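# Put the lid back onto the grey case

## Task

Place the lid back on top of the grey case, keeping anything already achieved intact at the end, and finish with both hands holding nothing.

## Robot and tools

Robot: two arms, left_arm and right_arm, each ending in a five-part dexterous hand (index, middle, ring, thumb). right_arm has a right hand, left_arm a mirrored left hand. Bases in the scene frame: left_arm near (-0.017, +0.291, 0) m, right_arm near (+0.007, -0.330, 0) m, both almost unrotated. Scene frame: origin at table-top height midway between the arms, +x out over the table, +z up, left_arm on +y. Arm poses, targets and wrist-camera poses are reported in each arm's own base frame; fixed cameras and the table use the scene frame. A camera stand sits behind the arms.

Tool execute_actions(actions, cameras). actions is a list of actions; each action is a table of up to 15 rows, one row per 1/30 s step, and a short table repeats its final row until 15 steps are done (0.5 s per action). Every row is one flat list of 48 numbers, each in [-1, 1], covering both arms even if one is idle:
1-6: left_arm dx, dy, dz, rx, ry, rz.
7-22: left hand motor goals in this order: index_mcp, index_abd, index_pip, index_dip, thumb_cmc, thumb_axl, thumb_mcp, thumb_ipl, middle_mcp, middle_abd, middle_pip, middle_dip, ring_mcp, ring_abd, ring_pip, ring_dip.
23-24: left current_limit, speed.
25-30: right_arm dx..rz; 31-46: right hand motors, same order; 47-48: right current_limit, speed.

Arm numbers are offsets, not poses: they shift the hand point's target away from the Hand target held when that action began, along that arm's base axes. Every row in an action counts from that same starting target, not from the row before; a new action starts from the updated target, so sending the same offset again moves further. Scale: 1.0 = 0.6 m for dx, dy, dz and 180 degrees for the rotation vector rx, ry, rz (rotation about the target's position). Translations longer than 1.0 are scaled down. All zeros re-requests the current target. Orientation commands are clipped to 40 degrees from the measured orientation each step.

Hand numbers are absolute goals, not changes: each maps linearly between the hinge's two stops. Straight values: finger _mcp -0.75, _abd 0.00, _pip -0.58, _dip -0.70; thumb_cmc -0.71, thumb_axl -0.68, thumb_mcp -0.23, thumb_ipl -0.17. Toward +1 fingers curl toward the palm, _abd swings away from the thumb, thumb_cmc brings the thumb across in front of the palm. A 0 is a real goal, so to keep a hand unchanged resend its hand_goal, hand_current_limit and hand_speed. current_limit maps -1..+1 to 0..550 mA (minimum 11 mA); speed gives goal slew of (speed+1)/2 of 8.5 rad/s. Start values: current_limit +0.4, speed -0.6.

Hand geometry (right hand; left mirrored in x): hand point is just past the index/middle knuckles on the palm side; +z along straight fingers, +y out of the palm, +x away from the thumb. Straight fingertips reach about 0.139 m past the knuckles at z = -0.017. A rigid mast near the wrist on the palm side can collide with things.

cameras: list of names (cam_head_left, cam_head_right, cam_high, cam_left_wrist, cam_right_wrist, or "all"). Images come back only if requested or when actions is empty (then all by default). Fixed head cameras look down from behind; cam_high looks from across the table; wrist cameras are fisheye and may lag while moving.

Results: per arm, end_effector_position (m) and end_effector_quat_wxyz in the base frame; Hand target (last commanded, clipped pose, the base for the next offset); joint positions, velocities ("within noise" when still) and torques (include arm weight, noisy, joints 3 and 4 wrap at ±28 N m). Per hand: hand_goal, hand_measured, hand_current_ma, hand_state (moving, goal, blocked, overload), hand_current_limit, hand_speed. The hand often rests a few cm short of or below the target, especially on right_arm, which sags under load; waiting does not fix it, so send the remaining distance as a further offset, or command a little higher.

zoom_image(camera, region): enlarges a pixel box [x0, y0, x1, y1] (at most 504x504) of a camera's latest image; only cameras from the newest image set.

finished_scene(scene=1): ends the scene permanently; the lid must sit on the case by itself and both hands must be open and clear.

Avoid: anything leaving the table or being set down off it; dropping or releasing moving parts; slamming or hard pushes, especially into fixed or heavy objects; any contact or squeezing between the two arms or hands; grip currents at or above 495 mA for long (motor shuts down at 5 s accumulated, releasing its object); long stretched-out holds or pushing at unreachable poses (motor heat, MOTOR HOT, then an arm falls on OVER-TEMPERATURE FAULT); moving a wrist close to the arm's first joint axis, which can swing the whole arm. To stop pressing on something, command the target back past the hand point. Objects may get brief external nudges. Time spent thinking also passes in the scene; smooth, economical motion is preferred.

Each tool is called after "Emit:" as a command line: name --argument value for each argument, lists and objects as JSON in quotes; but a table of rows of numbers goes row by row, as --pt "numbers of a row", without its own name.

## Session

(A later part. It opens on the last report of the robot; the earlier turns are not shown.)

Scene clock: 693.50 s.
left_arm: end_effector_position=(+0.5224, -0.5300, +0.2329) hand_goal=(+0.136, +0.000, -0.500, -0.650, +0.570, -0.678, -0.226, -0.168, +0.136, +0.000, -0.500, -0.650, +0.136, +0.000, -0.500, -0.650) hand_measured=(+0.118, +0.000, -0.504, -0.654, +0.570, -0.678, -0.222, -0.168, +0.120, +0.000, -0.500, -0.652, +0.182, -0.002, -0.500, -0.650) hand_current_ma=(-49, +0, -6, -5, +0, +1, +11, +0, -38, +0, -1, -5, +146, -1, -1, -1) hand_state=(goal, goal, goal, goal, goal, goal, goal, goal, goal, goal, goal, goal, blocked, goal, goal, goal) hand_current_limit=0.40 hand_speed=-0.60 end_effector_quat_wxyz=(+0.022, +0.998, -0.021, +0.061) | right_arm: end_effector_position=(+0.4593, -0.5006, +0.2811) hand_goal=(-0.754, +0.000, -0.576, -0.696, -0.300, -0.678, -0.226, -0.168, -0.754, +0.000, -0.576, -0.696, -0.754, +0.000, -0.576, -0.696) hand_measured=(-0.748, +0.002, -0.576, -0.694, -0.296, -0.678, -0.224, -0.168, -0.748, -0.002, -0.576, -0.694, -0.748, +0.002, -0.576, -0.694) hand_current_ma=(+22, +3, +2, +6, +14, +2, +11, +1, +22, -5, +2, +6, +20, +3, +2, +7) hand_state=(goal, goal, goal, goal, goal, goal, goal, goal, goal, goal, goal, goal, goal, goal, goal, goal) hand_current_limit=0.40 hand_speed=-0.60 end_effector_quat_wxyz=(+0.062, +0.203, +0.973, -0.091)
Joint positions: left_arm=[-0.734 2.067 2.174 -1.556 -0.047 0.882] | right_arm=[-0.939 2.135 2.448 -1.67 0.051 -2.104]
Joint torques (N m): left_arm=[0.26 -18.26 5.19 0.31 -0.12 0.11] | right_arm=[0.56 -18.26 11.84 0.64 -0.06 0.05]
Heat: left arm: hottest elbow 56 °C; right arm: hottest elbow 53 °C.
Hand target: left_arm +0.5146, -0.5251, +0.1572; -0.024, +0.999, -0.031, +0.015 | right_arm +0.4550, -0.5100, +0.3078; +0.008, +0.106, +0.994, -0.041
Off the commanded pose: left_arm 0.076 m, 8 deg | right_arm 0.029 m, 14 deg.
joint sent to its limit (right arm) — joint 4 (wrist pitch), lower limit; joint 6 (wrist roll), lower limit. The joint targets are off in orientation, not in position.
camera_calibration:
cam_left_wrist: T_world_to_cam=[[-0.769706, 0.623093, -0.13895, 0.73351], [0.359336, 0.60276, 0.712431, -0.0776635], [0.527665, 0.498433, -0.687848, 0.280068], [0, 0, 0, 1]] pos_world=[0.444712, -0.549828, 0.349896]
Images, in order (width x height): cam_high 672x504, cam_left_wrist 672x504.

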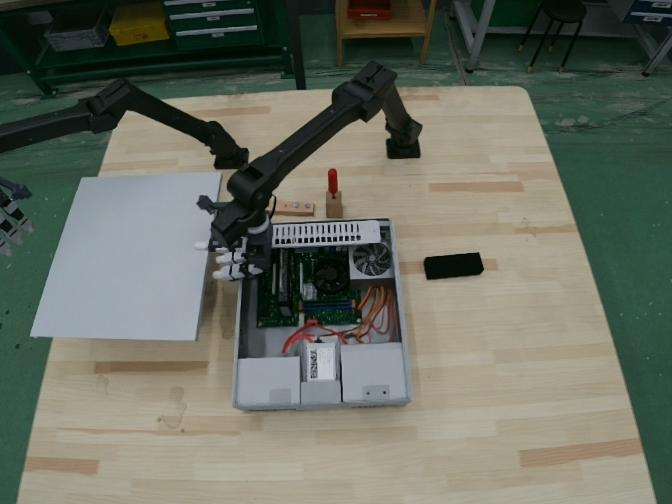

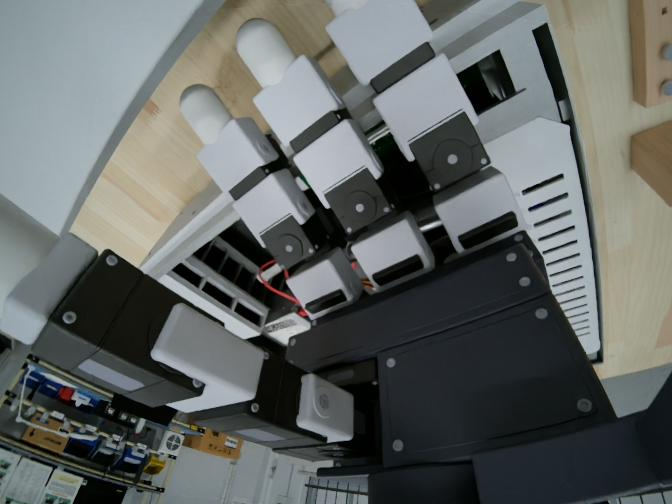

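Emit:
execute_actions --actions '[[[-0.0267,0,0.1133,0,0,0.0145,0.342,0,-0.5,-0.65,0.571,-0.678,-0.226,-0.168,0.342,0,-0.5,-0.65,0.342,0,-0.5,-0.65,0.4,-0.6,0,0,0,0,0,0,-0.754,0,-0.576,-0.696,-0.3,-0.678,-0.226,-0.168,-0.754,0,-0.576,-0.696,-0.754,0,-0.576,-0.696,0.4,-0.6]],[[0,-0.0583,0,0,0,0,0.342,0,-0.5,-0.65,0.571,-0.678,-0.226,-0.168,0.342,0,-0.5,-0.65,0.342,0,-0.5,-0.65,0.4,-0.6,0,0,0,0,0,0,-0.754,0,-0.576,-0.696,-0.3,-0.678,-0.226,-0.168,-0.754,0,-0.576,-0.696,-0.754,0,-0.576,-0.696,0.4,-0.6]],[[0,-0.0583,0,0,0,0,0.342,0,-0.5,-0.65,0.571,-0.678,-0.226,-0.168,0.342,0,-0.5,-0.65,0.342,0,-0.5,-0.65,0.4,-0.6,0,0,0,0,0,0,-0.754,0,-0.576,-0.696,-0.3,-0.678,-0.226,-0.168,-0.754,0,-0.576,-0.696,-0.754,0,-0.576,-0.696,0.4,-0.6]]]' --cameras '["cam_high", "cam_head_right"]'

Emit:
zoom_image --camera "cam_high" --region '[150, 170, 290, 290]'

Scene clock: 732.80 s.
left_arm: end_effector_position=(+0.5128, -0.5433, +0.2375) hand_goal=(+0.342, +0.000, -0.500, -0.650, +0.570, -0.678, -0.226, -0.168, +0.342, +0.000, -0.500, -0.650, +0.342, +0.000, -0.500, -0.650) hand_measured=(+0.312, +0.002, -0.512, -0.654, +0.570, -0.678, -0.222, -0.168, +0.318, +0.000, -0.508, -0.652, +0.246, -0.002, -0.500, -0.650) hand_current_ma=(-85, +3, -27, -8, +0, +1, +11, +0, -65, +0, -14, -5, -372, -1, -1, -1) hand_state=(blocked, goal, goal, goal, goal, goal, goal, goal, blocked, goal, goal, goal, blocked, goal, goal, goal) hand_current_limit=0.40 hand_speed=-0.60 end_effector_quat_wxyz=(-0.015, +0.998, -0.022, +0.053) | right_arm: end_effector_position=(+0.4593, -0.5006, +0.2811) hand_goal=(-0.754, +0.000, -0.576, -0.696, -0.300, -0.678, -0.226, -0.168, -0.754, +0.000, -0.576, -0.696, -0.754, +0.000, -0.576, -0.696) hand_measured=(-0.748, +0.002, -0.576, -0.694, -0.296, -0.678, -0.224, -0.168, -0.748, -0.002, -0.576, -0.694, -0.748, +0.002, -0.576, -0.694) hand_current_ma=(+22, +3, +2, +6, +14, +2, +11, +1, +22, -5, +2, +6, +20, +3, +2, +7) hand_state=(goal, goal, goal, goal, goal, goal, goal, goal, goal, goal, goal, goal, goal, goal, goal, goal) hand_current_limit=0.40 hand_speed=-0.60 end_effector_quat_wxyz=(+0.062, +0.203, +0.973, -0.091)
Joint positions: left_arm=[-0.77 2.142 2.331 -1.703 -0.093 0.847] | right_arm=[-0.939 2.135 2.448 -1.67 0.051 -2.104]
Joint torques (N m): left_arm=[-3.96 -18.37 15.39 0.66 1.73 -0.86] | right_arm=[0.5 -18.32 11.85 0.64 -0.05 0.04]
Heat: left arm: hottest elbow 49 °C; right arm: hottest elbow 56 °C.
Hand target: left_arm +0.4986, -0.5951, +0.2250; -0.025, +1.000, -0.009, +0.014 | right_arm +0.4550, -0.5100, +0.3078; +0.008, +0.106, +0.994, -0.041
Off the commanded pose: left_arm 0.055 m, 5 deg | right_arm 0.029 m, 14 deg.
joint sent to its limit (left arm) — joint 4 (wrist pitch), lower limit. The joint targets are off in position and orientation.
joint sent to its limit (right arm) — joint 4 (wrist pitch), lower limit; joint 6 (wrist roll), lower limit. The joint targets are off in orientation, not in position.
Images, in order (width x height): cam_head_right 672x504, cam_high 672x504.

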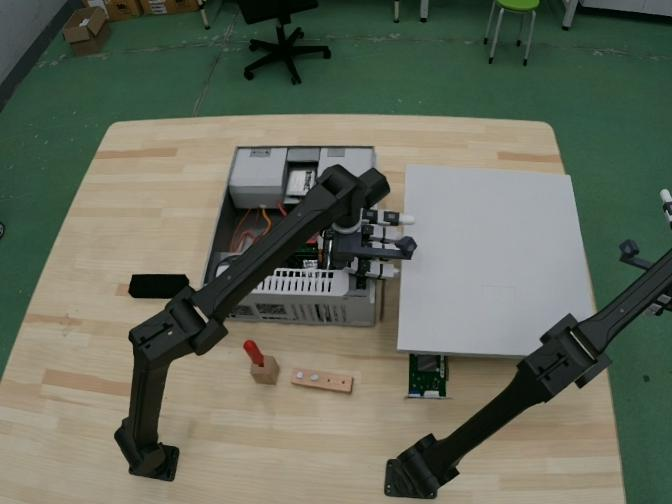

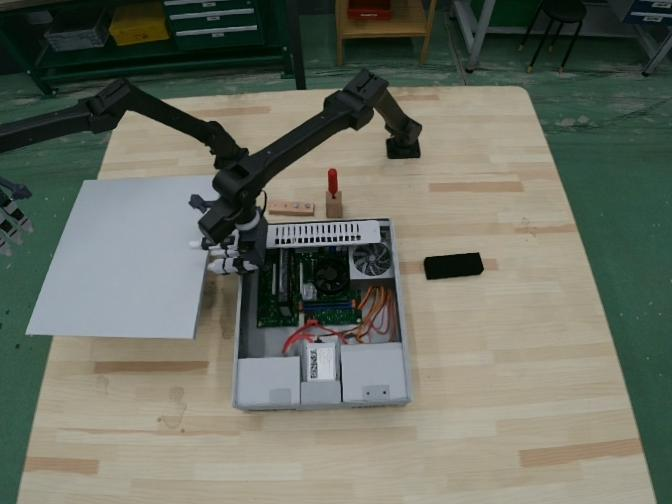

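Scaled by 3.600 from the camera's 672x504 image, which has a finer 960x720 frame.

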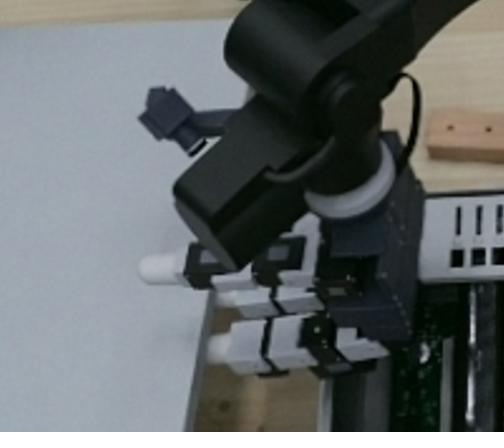

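Emit:
execute_actions --actions '[[[0,-0.05,-0.01,-0.031,-0.032,0,0.342,0,-0.5,-0.65,0.571,-0.678,-0.226,-0.168,0.342,0,-0.5,-0.65,0.27,0,-0.5,-0.65,0.4,-0.6,0,0,0,0,0,0,-0.754,0,-0.576,-0.696,-0.3,-0.678,-0.226,-0.168,-0.754,0,-0.576,-0.696,-0.754,0,-0.576,-0.696,0.4,-0.6]],[[0,-0.05,-0.01,0,0,0,0.342,0,-0.5,-0.65,0.571,-0.678,-0.226,-0.168,0.342,0,-0.5,-0.65,0.27,0,-0.5,-0.65,0.4,-0.6,0,0,0,0,0,0,-0.754,0,-0.576,-0.696,-0.3,-0.678,-0.226,-0.168,-0.754,0,-0.576,-0.696,-0.754,0,-0.576,-0.696,0.4,-0.6]]]' --cameras '["cam_high", "cam_head_right"]'

Emit:
zoom_image --camera "cam_high" --region '[150, 170, 290, 290]'

Scene clock: 745.17 s.
left_arm: end_effector_position=(+0.4782, -0.6401, +0.2009) hand_goal=(+0.342, +0.000, -0.500, -0.650, +0.570, -0.678, -0.226, -0.168, +0.342, +0.000, -0.500, -0.650, +0.270, +0.000, -0.500, -0.650) hand_measured=(+0.324, +0.002, -0.506, -0.654, +0.580, -0.680, -0.226, -0.170, +0.322, -0.002, -0.508, -0.652, +0.202, -0.006, -0.512, -0.650) hand_current_ma=(-44, +2, -13, -5, +20, -2, -2, -3, -53, -1, -14, -3, -241, -11, -24, +0) hand_state=(goal, goal, goal, goal, goal, goal, goal, goal, goal, goal, goal, goal, blocked, goal, goal, goal) hand_current_limit=0.40 hand_speed=-0.60 end_effector_quat_wxyz=(+0.013, +0.998, -0.017, +0.060) | right_arm: end_effector_position=(+0.4593, -0.5006, +0.2811) hand_goal=(-0.754, +0.000, -0.576, -0.696, -0.300, -0.678, -0.226, -0.168, -0.754, +0.000, -0.576, -0.696, -0.754, +0.000, -0.576, -0.696) hand_measured=(-0.748, +0.002, -0.576, -0.694, -0.296, -0.678, -0.224, -0.168, -0.748, -0.002, -0.576, -0.694, -0.748, +0.002, -0.576, -0.694) hand_current_ma=(+22, +3, +2, +6, +14, +2, +11, +1, +22, -5, +2, +6, +20, +3, +2, +7) hand_state=(goal, goal, goal, goal, goal, goal, goal, goal, goal, goal, goal, goal, goal, goal, goal, goal) hand_current_limit=0.40 hand_speed=-0.60 end_effector_quat_wxyz=(+0.062, +0.203, +0.973, -0.091)
Joint positions: left_arm=[-0.897 2.279 2.459 -1.654 -0.075 0.712] | right_arm=[-0.939 2.135 2.448 -1.67 0.051 -2.104]
Joint torques (N m): left_arm=[0.91 -26.34 11.64 1.31 0.44 -0.12] | right_arm=[0.5 -18.32 11.85 0.66 -0.05 0.04]
Heat: left arm: hottest elbow 54 °C; right arm: hottest elbow 56 °C.
Hand target: left_arm +0.4987, -0.6551, +0.2132; +0.024, +0.998, -0.007, +0.065 | right_arm +0.4550, -0.5100, +0.3078; +0.008, +0.106, +0.994, -0.041
Off the commanded pose: left_arm 0.028 m, 2 deg | right_arm 0.029 m, 14 deg.
joint sent to its limit (right arm) — joint 4 (wrist pitch), lower limit; joint 6 (wrist roll), lower limit. The joint targets are off in orientation, not in position.
Images, in order (width x height): cam_head_right 672x504, cam_high 672x504.

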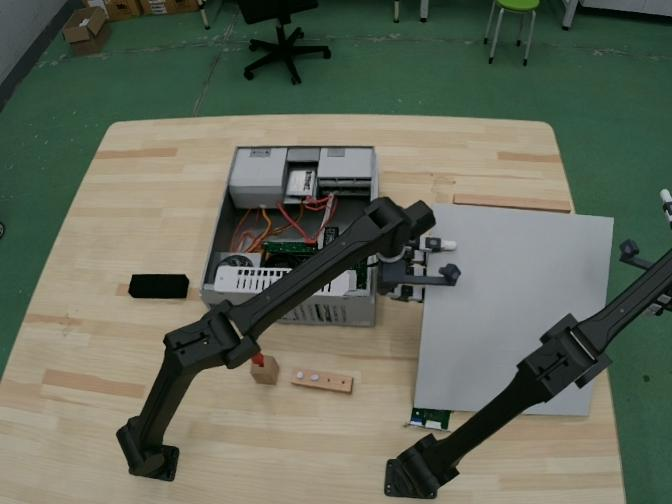

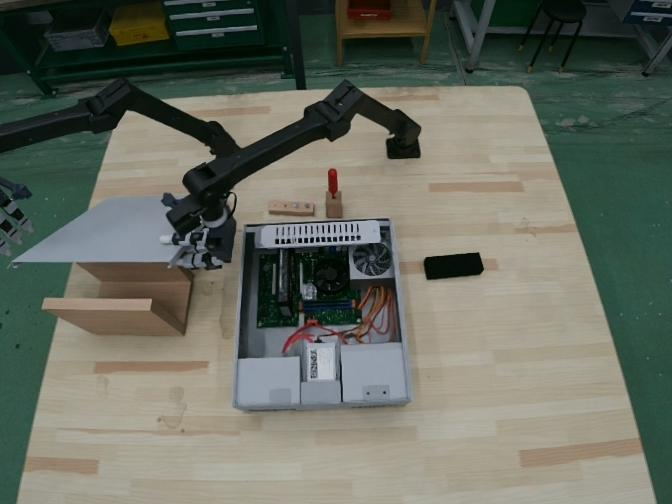

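Scaled by 3.600 from the camera's 672x504 image, which has a finer 960x720 frame.

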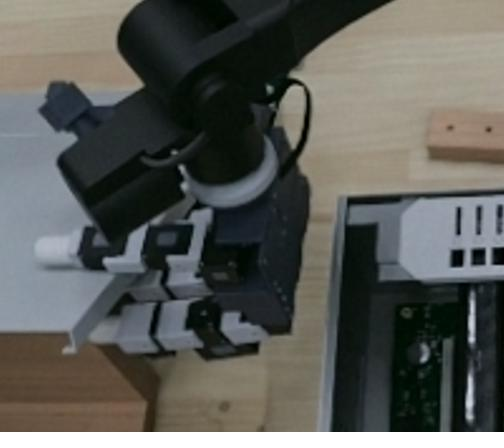

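Emit:
execute_actions --actions '[]' --cameras '["all"]'

Emit:
zoom_image --camera "cam_high" --region '[0, 150, 240, 370]'

Emit:
zoom_image --camera "cam_head_left" --region '[360, 180, 640, 460]'

Emit:
zoom_image --camera "cam_head_right" --region '[380, 180, 640, 440]'

Scene clock: 750.30 s.
left_arm: end_effector_position=(+0.4782, -0.6401, +0.2009) hand_goal=(+0.342, +0.000, -0.500, -0.650, +0.570, -0.678, -0.226, -0.168, +0.342, +0.000, -0.500, -0.650, +0.270, +0.000, -0.500, -0.650) hand_measured=(+0.324, +0.002, -0.506, -0.654, +0.580, -0.680, -0.226, -0.170, +0.322, -0.002, -0.508, -0.652, +0.202, -0.006, -0.512, -0.650) hand_current_ma=(-44, +2, -13, -5, +20, -2, -2, -3, -53, -1, -14, -3, -241, -11, -24, +0) hand_state=(goal, goal, goal, goal, goal, goal, goal, goal, goal, goal, goal, goal, blocked, goal, goal, goal) hand_current_limit=0.40 hand_speed=-0.60 end_effector_quat_wxyz=(+0.013, +0.998, -0.017, +0.060) | right_arm: end_effector_position=(+0.4593, -0.5006, +0.2811) hand_goal=(-0.754, +0.000, -0.576, -0.696, -0.300, -0.678, -0.226, -0.168, -0.754, +0.000, -0.576, -0.696, -0.754, +0.000, -0.576, -0.696) hand_measured=(-0.748, +0.002, -0.576, -0.694, -0.296, -0.678, -0.224, -0.168, -0.748, -0.002, -0.576, -0.694, -0.748, +0.002, -0.576, -0.694) hand_current_ma=(+22, +3, +2, +6, +14, +2, +11, +1, +22, -5, +2, +6, +20, +3, +2, +7) hand_state=(goal, goal, goal, goal, goal, goal, goal, goal, goal, goal, goal, goal, goal, goal, goal, goal) hand_current_limit=0.40 hand_speed=-0.60 end_effector_quat_wxyz=(+0.062, +0.203, +0.973, -0.091)
Joint positions: left_arm=[-0.897 2.279 2.459 -1.654 -0.075 0.712] | right_arm=[-0.939 2.135 2.448 -1.67 0.051 -2.104]
Joint velocities: within noise
Joint torques (N m): left_arm=[1.08 -26.23 11.63 1.29 0.45 -0.12] | right_arm=[0.56 -18.26 11.84 0.65 -0.05 0.04]
Heat: left arm: hottest elbow 54 °C; right arm: hottest elbow 56 °C.
Hand target: left_arm +0.4987, -0.6551, +0.2132; +0.024, +0.998, -0.007, +0.065 | right_arm +0.4550, -0.5100, +0.3078; +0.008, +0.106, +0.994, -0.041
Off the commanded pose: left_arm 0.028 m, 2 deg | right_arm 0.029 m, 14 deg.
camera_calibration:
cam_left_wrist: T_world_to_cam=[[-0.775471, 0.618723, -0.125805, 0.7609], [0.356245, 0.593277, 0.721881, 0.0208997], [0.521281, 0.51498, -0.680486, 0.348336], [0, 0, 0, 1]] pos_world=[0.401029, -0.662572, 0.317676]
cam_right_wrist: T_world_to_cam=[[0.963958, 0.265886, -0.00944701, -0.274261], [0.150541, -0.515813, 0.843371, -0.604508], [0.219368, -0.814396, -0.537249, -0.228519], [0, 0, 0, 1]] pos_world=[0.405509, -0.424996, 0.384462]

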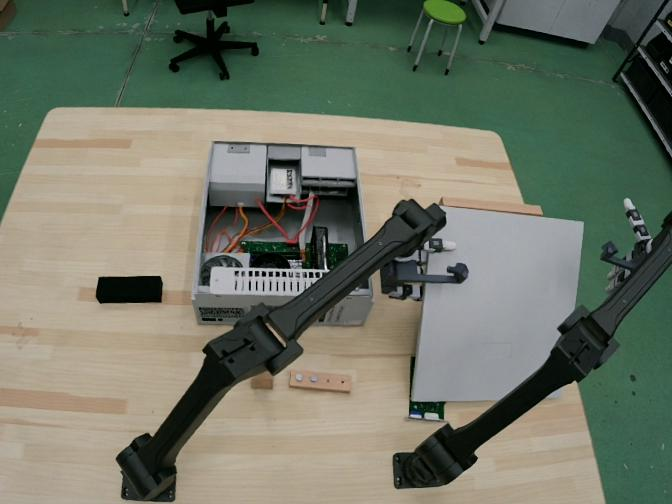

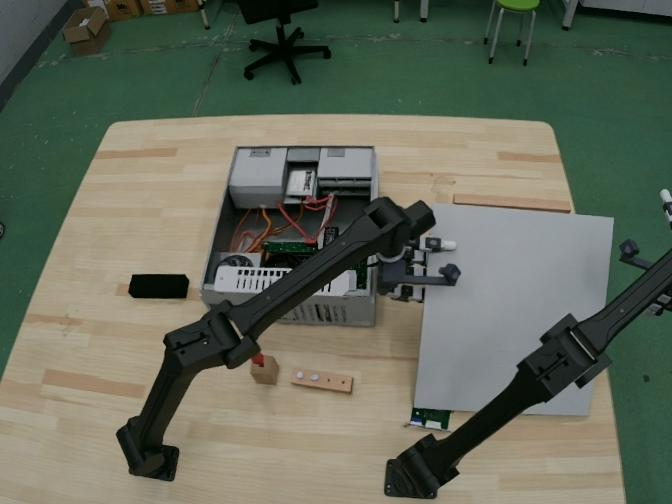

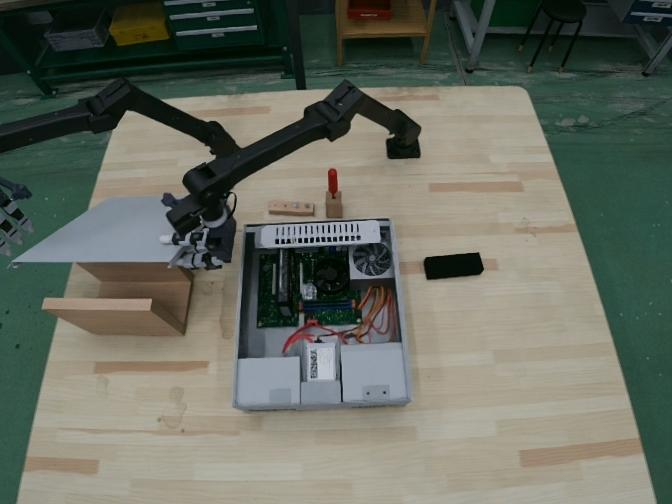

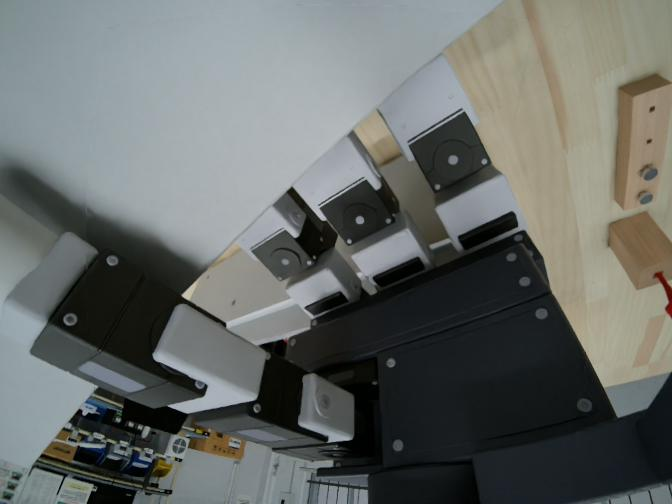

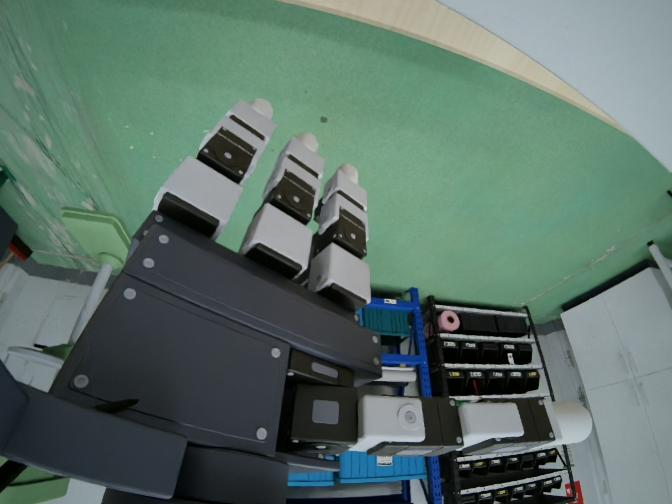

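Scaled by 2.100 from the camera's 672x504 image, which has a finer 960x720 frame.

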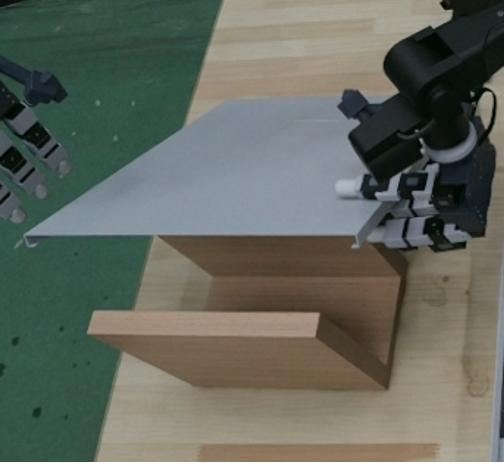

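Scaled by 1.800 from the camera's 672x504 image, which has a finer 960x720 frame.

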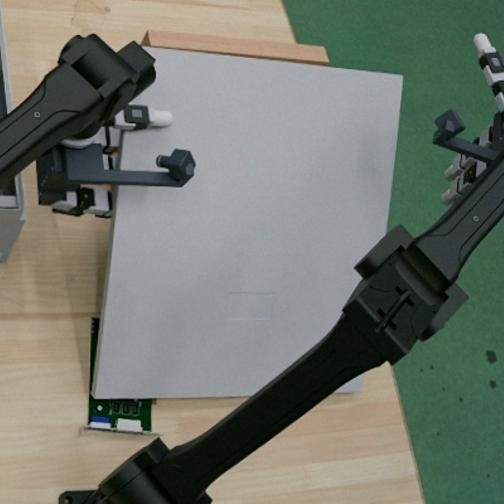

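Scaled by 1.938 from the camera's 672x504 image, which has a finer 960x720 frame.

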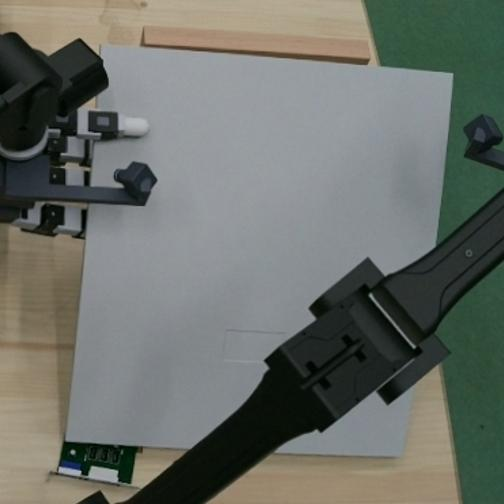

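Emit:
execute_actions --actions '[[[0,0,-0.08,0,0,0,0.2,0,-0.5,-0.65,0.4,-0.678,-0.226,-0.168,0.2,0,-0.5,-0.65,0.15,0,-0.5,-0.65,0.4,-0.6,0,0,0,0,0,0,-0.754,0,-0.576,-0.696,-0.3,-0.678,-0.226,-0.168,-0.754,0,-0.576,-0.696,-0.754,0,-0.576,-0.696,0.4,-0.6]],[[0,0.06,0,0,0,0,0.137,0,-0.5,-0.65,0.4,-0.678,-0.226,-0.168,0.137,0,-0.5,-0.65,0.1,0,-0.5,-0.65,0.4,-0.6,0,0,0,0,0,0,-0.754,0,-0.576,-0.696,-0.3,-0.678,-0.226,-0.168,-0.754,0,-0.576,-0.696,-0.754,0,-0.576,-0.696,0.4,-0.6]]]' --cameras '["cam_high", "cam_head_right", "cam_head_left"]'

Emit:
zoom_image --camera "cam_high" --region '[0, 150, 240, 370]'

Emit:
zoom_image --camera "cam_head_left" --region '[360, 180, 640, 460]'

Scene clock: 852.40 s.
left_arm: end_effector_position=(+0.4784, -0.6380, +0.1944) hand_goal=(+0.136, +0.000, -0.500, -0.650, +0.400, -0.678, -0.226, -0.168, +0.136, +0.000, -0.500, -0.650, +0.100, +0.000, -0.500, -0.650) hand_measured=(+0.130, +0.002, -0.506, -0.654, +0.446, -0.684, -0.258, -0.174, +0.130, +0.004, -0.500, -0.648, +0.094, -0.002, -0.506, -0.650) hand_current_ma=(-14, +2, -12, -5, +141, -14, -118, -13, -12, +6, +0, +3, -10, -2, -10, +0) hand_state=(goal, goal, goal, goal, blocked, goal, blocked, goal, goal, goal, goal, goal, goal, goal, goal, goal) hand_current_limit=0.40 hand_speed=-0.60 end_effector_quat_wxyz=(+0.042, +0.996, -0.030, +0.078) | right_arm: end_effector_position=(+0.4593, -0.5006, +0.2811) hand_goal=(-0.754, +0.000, -0.576, -0.696, -0.300, -0.678, -0.226, -0.168, -0.754, +0.000, -0.576, -0.696, -0.754, +0.000, -0.576, -0.696) hand_measured=(-0.748, +0.002, -0.576, -0.694, -0.296, -0.678, -0.224, -0.168, -0.748, -0.002, -0.576, -0.694, -0.748, +0.002, -0.576, -0.694) hand_current_ma=(+22, +3, +2, +6, +14, +2, +11, +1, +22, -5, +2, +6, +20, +3, +2, +7) hand_state=(goal, goal, goal, goal, goal, goal, goal, goal, goal, goal, goal, goal, goal, goal, goal, goal) hand_current_limit=0.40 hand_speed=-0.60 end_effector_quat_wxyz=(+0.062, +0.203, +0.973, -0.091)
Joint positions: left_arm=[-0.889 2.194 2.272 -1.482 -0.063 0.746] | right_arm=[-0.939 2.135 2.448 -1.67 0.051 -2.104]
Joint torques (N m): left_arm=[2.67 -23.65 7.5 1.31 0.06 -0.22] | right_arm=[0.5 -18.32 11.84 0.65 -0.06 0.04]
Heat: left arm: hottest elbow 61 °C; right arm: hottest elbow 59 °C.
Hand target: left_arm +0.4985, -0.6192, +0.1650; +0.024, +0.998, -0.007, +0.065 | right_arm +0.4550, -0.5100, +0.3078; +0.008, +0.106, +0.994, -0.041
Off the commanded pose: left_arm 0.040 m, 4 deg | right_arm 0.029 m, 14 deg.
joint sent to its limit (right arm) — joint 4 (wrist pitch), lower limit; joint 6 (wrist roll), lower limit. The joint targets are off in orientation, not in position.
Images, in order (width x height): cam_head_left 672x504, cam_head_right 672x504, cam_high 672x504.

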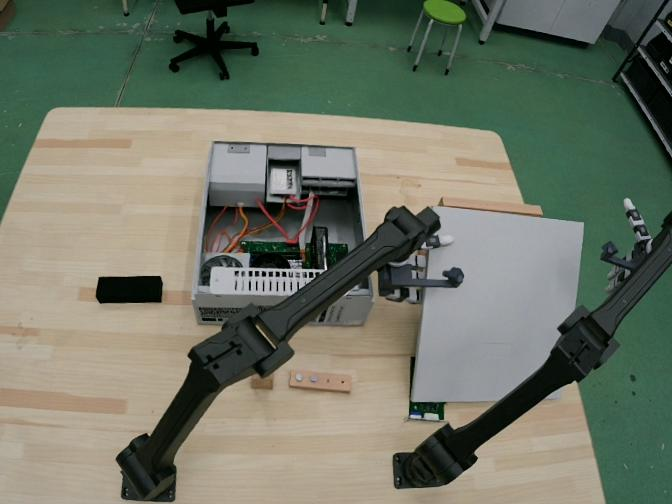

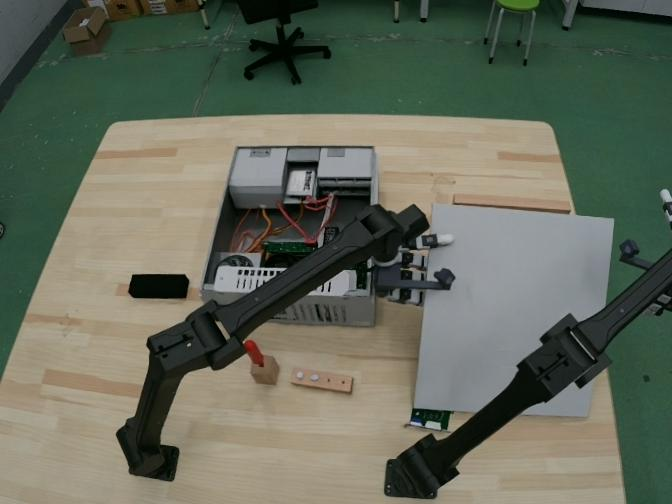

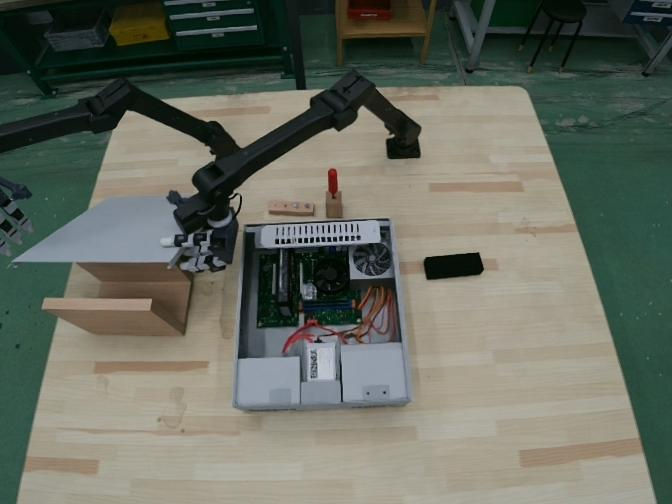

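Scaled by 2.100 from the camera's 672x504 image, which has a finer 960x720 frame.

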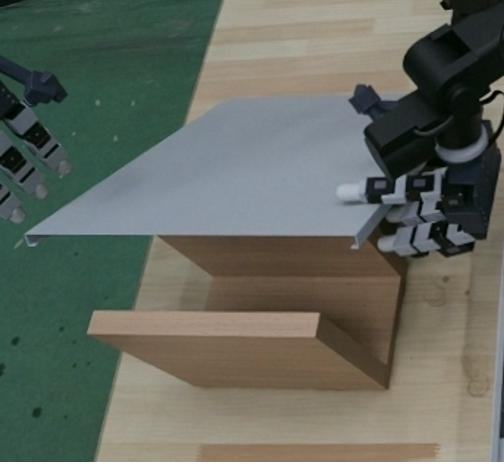

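Scaled by 1.800 from the camera's 672x504 image, which has a finer 960x720 frame.

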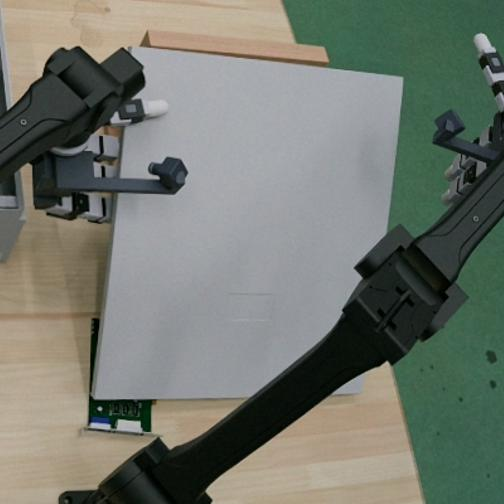

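Emit:
execute_actions --actions '[[[0,0.04,0.06,0,0,0,0.05,0,-0.5,-0.65,0.571,-0.678,-0.226,-0.168,0.05,0,-0.5,-0.65,0.05,0,-0.5,-0.65,0.4,-0.6,0,0,0,0,0,0,-0.754,0,-0.576,-0.696,-0.3,-0.678,-0.226,-0.168,-0.754,0,-0.576,-0.696,-0.754,0,-0.576,-0.696,0.4,-0.6]],[[0,0.08,0.06,0,0,0,0.05,0,-0.5,-0.65,0.571,-0.678,-0.226,-0.168,0.05,0,-0.5,-0.65,0.05,0,-0.5,-0.65,0.4,-0.6,0,0,0,0,0,0,-0.754,0,-0.576,-0.696,-0.3,-0.678,-0.226,-0.168,-0.754,0,-0.576,-0.696,-0.754,0,-0.576,-0.696,0.4,-0.6]],[[0,0.1,0.1,0,0,0,0.05,0,-0.5,-0.65,0.571,-0.678,-0.226,-0.168,0.05,0,-0.5,-0.65,0.05,0,-0.5,-0.65,0.4,-0.6,0,0,0,0,0,0,-0.754,0,-0.576,-0.696,-0.3,-0.678,-0.226,-0.168,-0.754,0,-0.576,-0.696,-0.754,0,-0.576,-0.696,0.4,-0.6]],[[-0.05,0.1,0.1,0,0,0,0.05,0,-0.5,-0.65,0.571,-0.678,-0.226,-0.168,0.05,0,-0.5,-0.65,0.05,0,-0.5,-0.65,0.4,-0.6,0,0,0,0,0,0,-0.754,0,-0.576,-0.696,-0.3,-0.678,-0.226,-0.168,-0.754,0,-0.576,-0.696,-0.754,0,-0.576,-0.696,0.4,-0.6]]]' --cameras '["all"]'

Emit:
zoom_image --camera "cam_high" --region '[0, 150, 240, 370]'

Emit:
zoom_image --camera "cam_head_left" --region '[360, 180, 640, 460]'

Emit:
zoom_image --camera "cam_head_right" --region '[380, 180, 640, 440]'

Scene clock: 862.40 s.
left_arm: end_effector_position=(+0.4693, -0.4296, +0.3633) hand_goal=(+0.050, +0.000, -0.500, -0.650, +0.570, -0.678, -0.226, -0.168, +0.050, +0.000, -0.500, -0.650, +0.050, +0.000, -0.500, -0.650) hand_measured=(+0.042, +0.002, -0.506, -0.654, +0.572, -0.680, -0.222, -0.168, +0.044, +0.002, -0.502, -0.648, +0.044, -0.002, -0.506, -0.654) hand_current_ma=(-15, +2, -10, -5, +2, -4, +7, -1, -13, +3, -1, +3, -11, -2, -11, -6) hand_state=(goal, goal, goal, goal, goal, goal, goal, goal, goal, goal, goal, goal, goal, goal, goal, goal) hand_current_limit=0.40 hand_speed=-0.60 end_effector_quat_wxyz=(+0.033, +0.996, -0.003, +0.077) | right_arm: end_effector_position=(+0.4593, -0.5006, +0.2811) hand_goal=(-0.754, +0.000, -0.576, -0.696, -0.300, -0.678, -0.226, -0.168, -0.754, +0.000, -0.576, -0.696, -0.754, +0.000, -0.576, -0.696) hand_measured=(-0.748, +0.002, -0.576, -0.694, -0.296, -0.678, -0.224, -0.168, -0.748, -0.002, -0.576, -0.694, -0.748, +0.002, -0.576, -0.694) hand_current_ma=(+22, +3, +2, +6, +14, +2, +11, +1, +22, -5, +2, +6, +20, +3, +2, +7) hand_state=(goal, goal, goal, goal, goal, goal, goal, goal, goal, goal, goal, goal, goal, goal, goal, goal) hand_current_limit=0.40 hand_speed=-0.60 end_effector_quat_wxyz=(+0.062, +0.203, +0.973, -0.091)
Joint positions: left_arm=[-0.669 1.757 2.045 -1.696 -0.043 0.911] | right_arm=[-0.939 2.135 2.448 -1.67 0.051 -2.104]
Joint torques (N m): left_arm=[0.73 -18.2 9.11 0.55 0.32 0.06] | right_arm=[0.5 -18.32 11.85 0.64 -0.06 0.04]
Heat: left arm: hottest elbow 60 °C; right arm: hottest elbow 59 °C.
Hand target: left_arm +0.4686, -0.4270, +0.3569; +0.023, +0.998, -0.007, +0.065 | right_arm +0.4550, -0.5100, +0.3078; +0.008, +0.106, +0.994, -0.041
Off the commanded pose: left_arm 0.007 m, 2 deg | right_arm 0.029 m, 14 deg.
joint sent to its limit (left arm) — joint 4 (wrist pitch), lower limit. The joint targets still meet the commanded pose.
joint sent to its limit (right arm) — joint 4 (wrist pitch), lower limit; joint 6 (wrist roll), lower limit. The joint targets are off in orientation, not in position.
camera_calibration:
cam_left_wrist: T_world_to_cam=[[-0.787062, 0.59077, -0.177552, 0.656469], [0.315418, 0.632763, 0.707194, -0.17667], [0.530137, 0.500602, -0.684363, 0.346212], [0, 0, 0, 1]] pos_world=[0.388866, -0.449346, 0.478432]
cam_right_wrist: T_world_to_cam=[[0.963958, 0.265886, -0.00944701, -0.274261], [0.150541, -0.515813, 0.843371, -0.604508], [0.219368, -0.814396, -0.537249, -0.228519], [0, 0, 0, 1]] pos_world=[0.405509, -0.424996, 0.384462]

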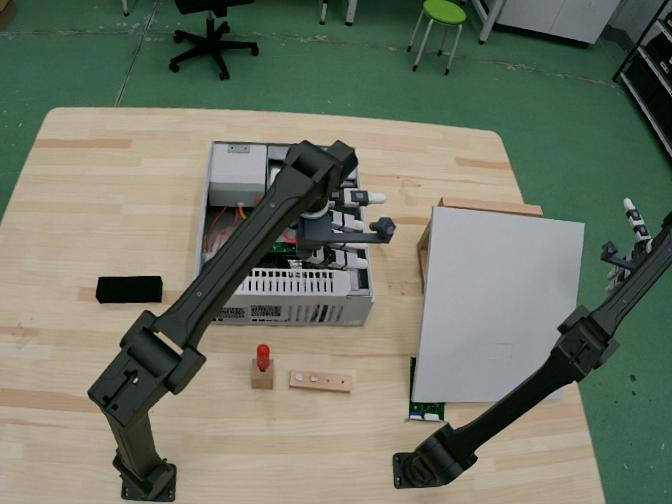

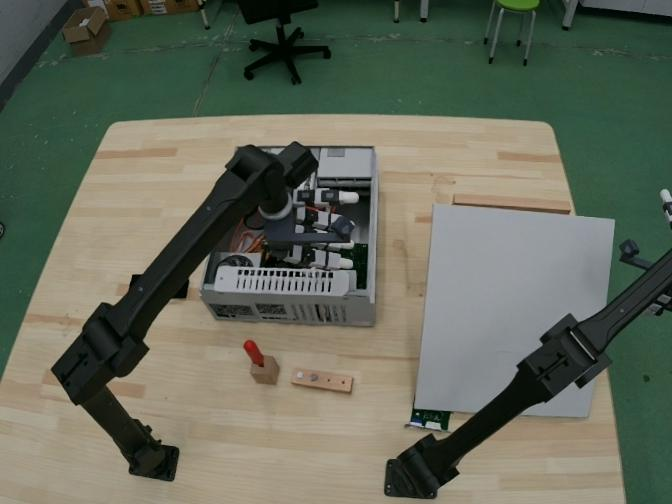

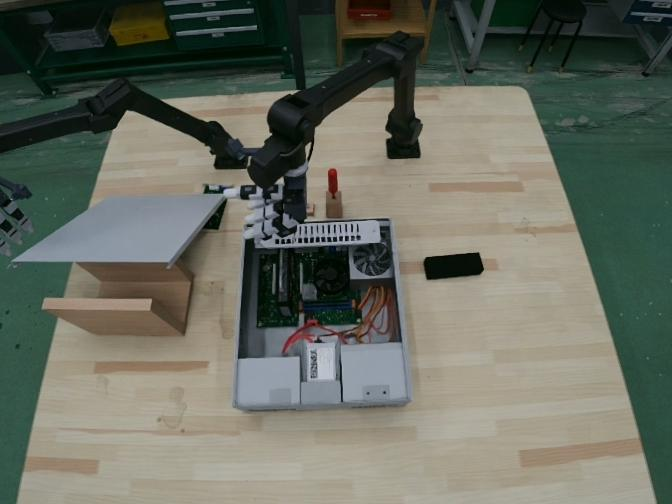

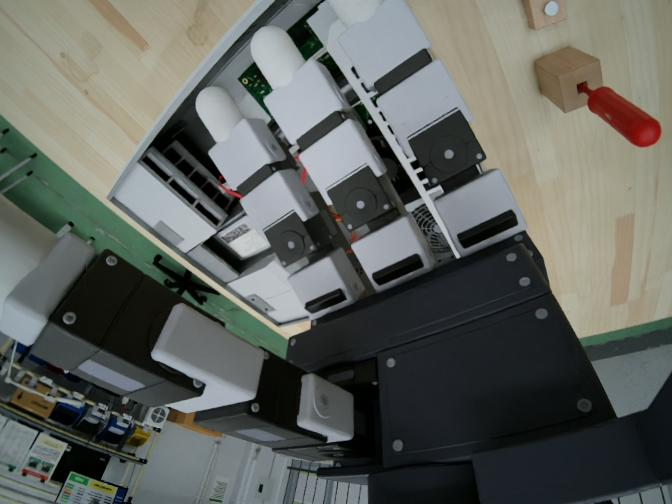

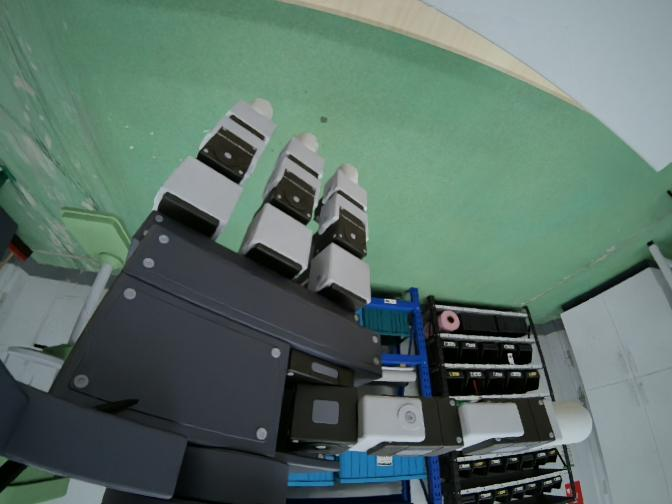

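Scaled by 2.100 from the camera's 672x504 image, which has a finer 960x720 frame.

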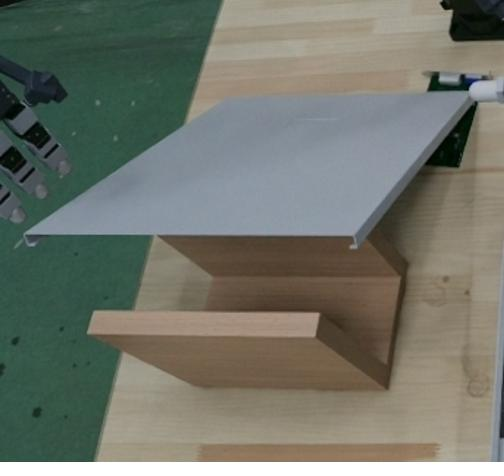

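Scaled by 1.800 from the camera's 672x504 image, which has a finer 960x720 frame.

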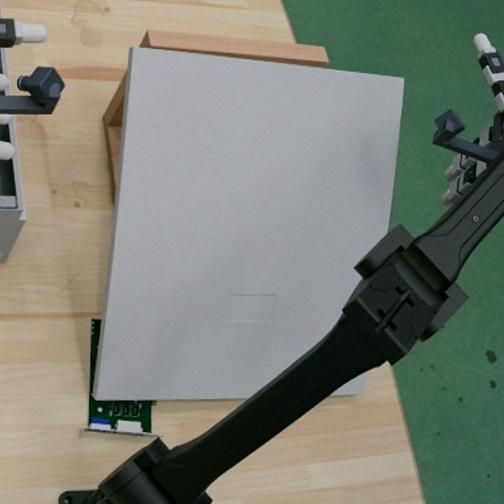

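Scaled by 1.938 from the camera's 672x504 image, which has a finer 960x720 frame.

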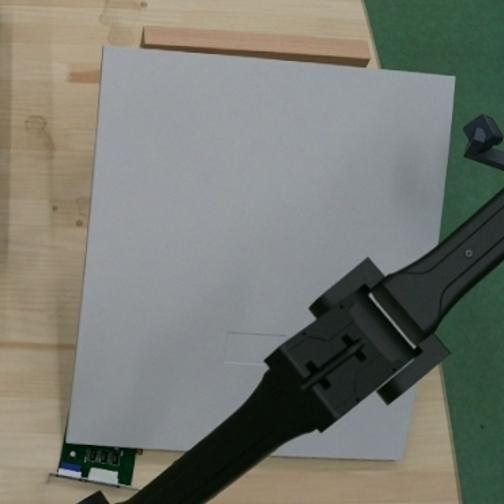

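Emit:
execute_actions --actions '[[[-0.1,-0.1172,-0.0527,0.0043,-0.0568,0.0037,-0.548,0,-0.5,-0.65,0.571,-0.678,-0.226,-0.168,-0.548,0,-0.5,-0.65,-0.548,0,-0.5,-0.65,0.4,-0.6,-0.0397,-0.0306,-0.0933,0.0188,-0.0705,-0.0201,-0.754,0,-0.576,-0.696,-0.3,-0.678,-0.226,-0.168,-0.754,0,-0.576,-0.696,-0.754,0,-0.576,-0.696,0.4,-0.6]],[[-0.1,-0.1172,-0.0527,0.0043,-0.0568,0.0037,-0.548,0,-0.5,-0.65,0.571,-0.678,-0.226,-0.168,-0.548,0,-0.5,-0.65,-0.548,0,-0.5,-0.65,0.4,-0.6,-0.0397,-0.0306,-0.0933,0.0188,-0.0705,-0.0201,-0.754,0,-0.576,-0.696,-0.3,-0.678,-0.226,-0.168,-0.754,0,-0.576,-0.696,-0.754,0,-0.576,-0.696,0.4,-0.6]],[[-0.1,-0.1172,-0.0527,0.0043,-0.0568,0.0037,-0.548,0,-0.5,-0.65,0.571,-0.678,-0.226,-0.168,-0.548,0,-0.5,-0.65,-0.548,0,-0.5,-0.65,0.4,-0.6,-0.0397,-0.0306,-0.0933,0.0188,-0.0705,-0.0201,0.274,0,-0.5,-0.65,0.571,-0.678,-0.226,-0.168,0.274,0,-0.5,-0.65,0.274,0,-0.5,-0.65,0.4,-0.6]]]' --cameras '["all"]'

Scene clock: 948.67 s.
left_arm: end_effector_position=(+0.2856, -0.6304, +0.2510) hand_goal=(-0.548, +0.000, -0.500, -0.650, +0.570, -0.678, -0.226, -0.168, -0.548, +0.000, -0.500, -0.650, -0.548, +0.000, -0.500, -0.650) hand_measured=(-0.550, +0.002, -0.502, -0.652, +0.574, -0.680, -0.222, -0.168, -0.550, +0.000, -0.502, -0.652, -0.550, +0.002, -0.502, -0.652) hand_current_ma=(-2, +3, -4, -4, +9, -4, +7, -1, -2, +1, -4, -4, -2, +2, -3, -5) hand_state=(goal, goal, goal, goal, goal, goal, goal, goal, goal, goal, goal, goal, goal, goal, goal, goal) hand_current_limit=0.40 hand_speed=-0.60 end_effector_quat_wxyz=(-0.010, +0.946, -0.005, +0.324) | right_arm: end_effector_position=(+0.3839, -0.5637, +0.1494) hand_goal=(+0.274, +0.000, -0.500, -0.650, +0.570, -0.678, -0.226, -0.168, +0.274, +0.000, -0.500, -0.650, +0.274, +0.000, -0.500, -0.650) hand_measured=(+0.254, +0.002, -0.504, -0.652, +0.572, -0.678, -0.222, -0.168, +0.254, +0.000, -0.504, -0.652, +0.256, +0.002, -0.504, -0.654) hand_current_ma=(-73, +3, -12, -7, +7, +2, +11, +1, -73, -1, -12, -8, -66, +3, -11, -9) hand_state=(goal, goal, goal, goal, goal, goal, goal, goal, goal, goal, goal, goal, goal, goal, goal, goal) hand_current_limit=0.40 hand_speed=-0.60 end_effector_quat_wxyz=(+0.331, +0.270, +0.902, +0.066)
Joint positions: left_arm=[-1.283 1.806 1.717 -1.284 -0.633 0.364] | right_arm=[-1.223 2.072 1.767 -0.927 -0.613 -2.105]
Joint torques (N m): left_arm=[0.56 -19.84 12.18 0.87 -0.64 -0.21] | right_arm=[1.55 -15.74 7.9 1.36 -0.74 0.2]
Heat: left arm: hottest elbow 54 °C; right arm: hottest elbow 61 °C.
Hand target: left_arm +0.2885, -0.6381, +0.2621; +0.000, +0.945, +0.003, +0.327 | right_arm +0.3836, -0.5651, +0.1398; +0.317, +0.205, +0.922, +0.082
Off the commanded pose: left_arm 0.014 m, 2 deg | right_arm 0.010 m, 8 deg.
joint sent to its limit (right arm) — joint 6 (wrist roll), lower limit. The joint targets are off in orientation, not in position.
camera_calibration:
cam_left_wrist: T_world_to_cam=[[-0.625014, 0.606647, -0.49126, 0.653071], [-0.0889824, 0.569856, 0.816913, 0.136113], [0.775526, 0.554295, -0.302187, 0.335066], [0, 0, 0, 1]] pos_world=[0.160437, -0.659474, 0.310888]
cam_right_wrist: T_world_to_cam=[[0.794236, 0.122748, 0.595082, -0.291843], [-0.385256, -0.655613, 0.649422, -0.358756], [0.469859, -0.745053, -0.473422, -0.400651], [0, 0, 0, 1]] pos_world=[0.281828, -0.497889, 0.216977]

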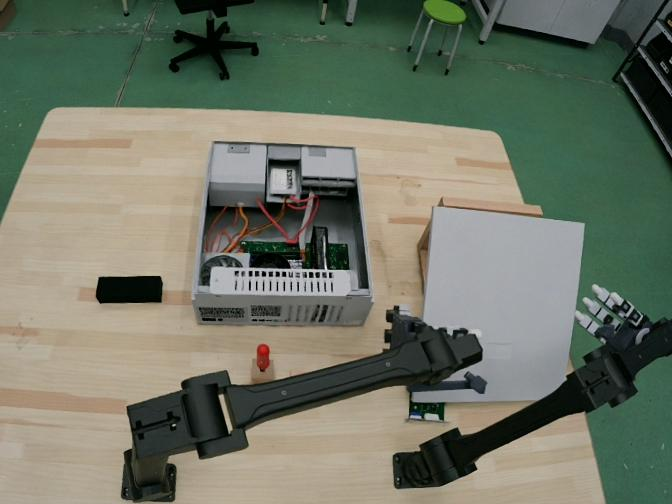

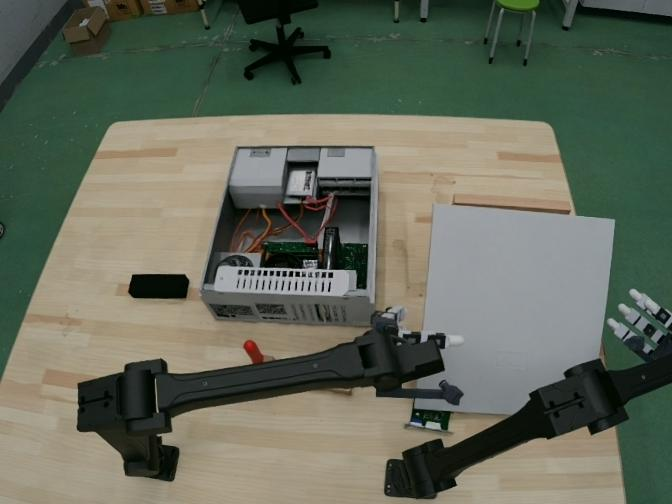

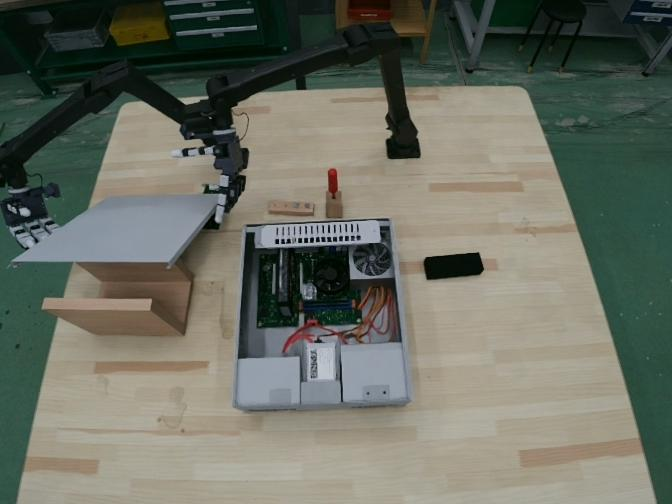

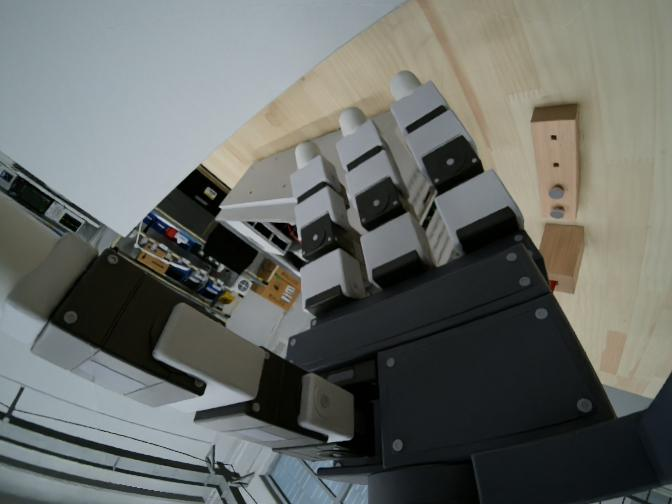

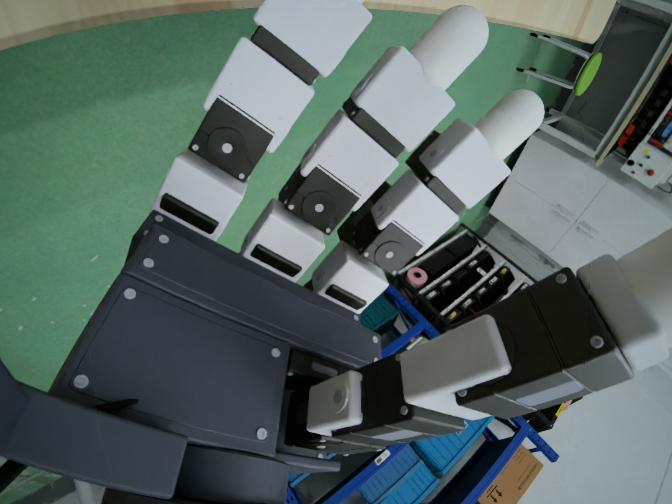

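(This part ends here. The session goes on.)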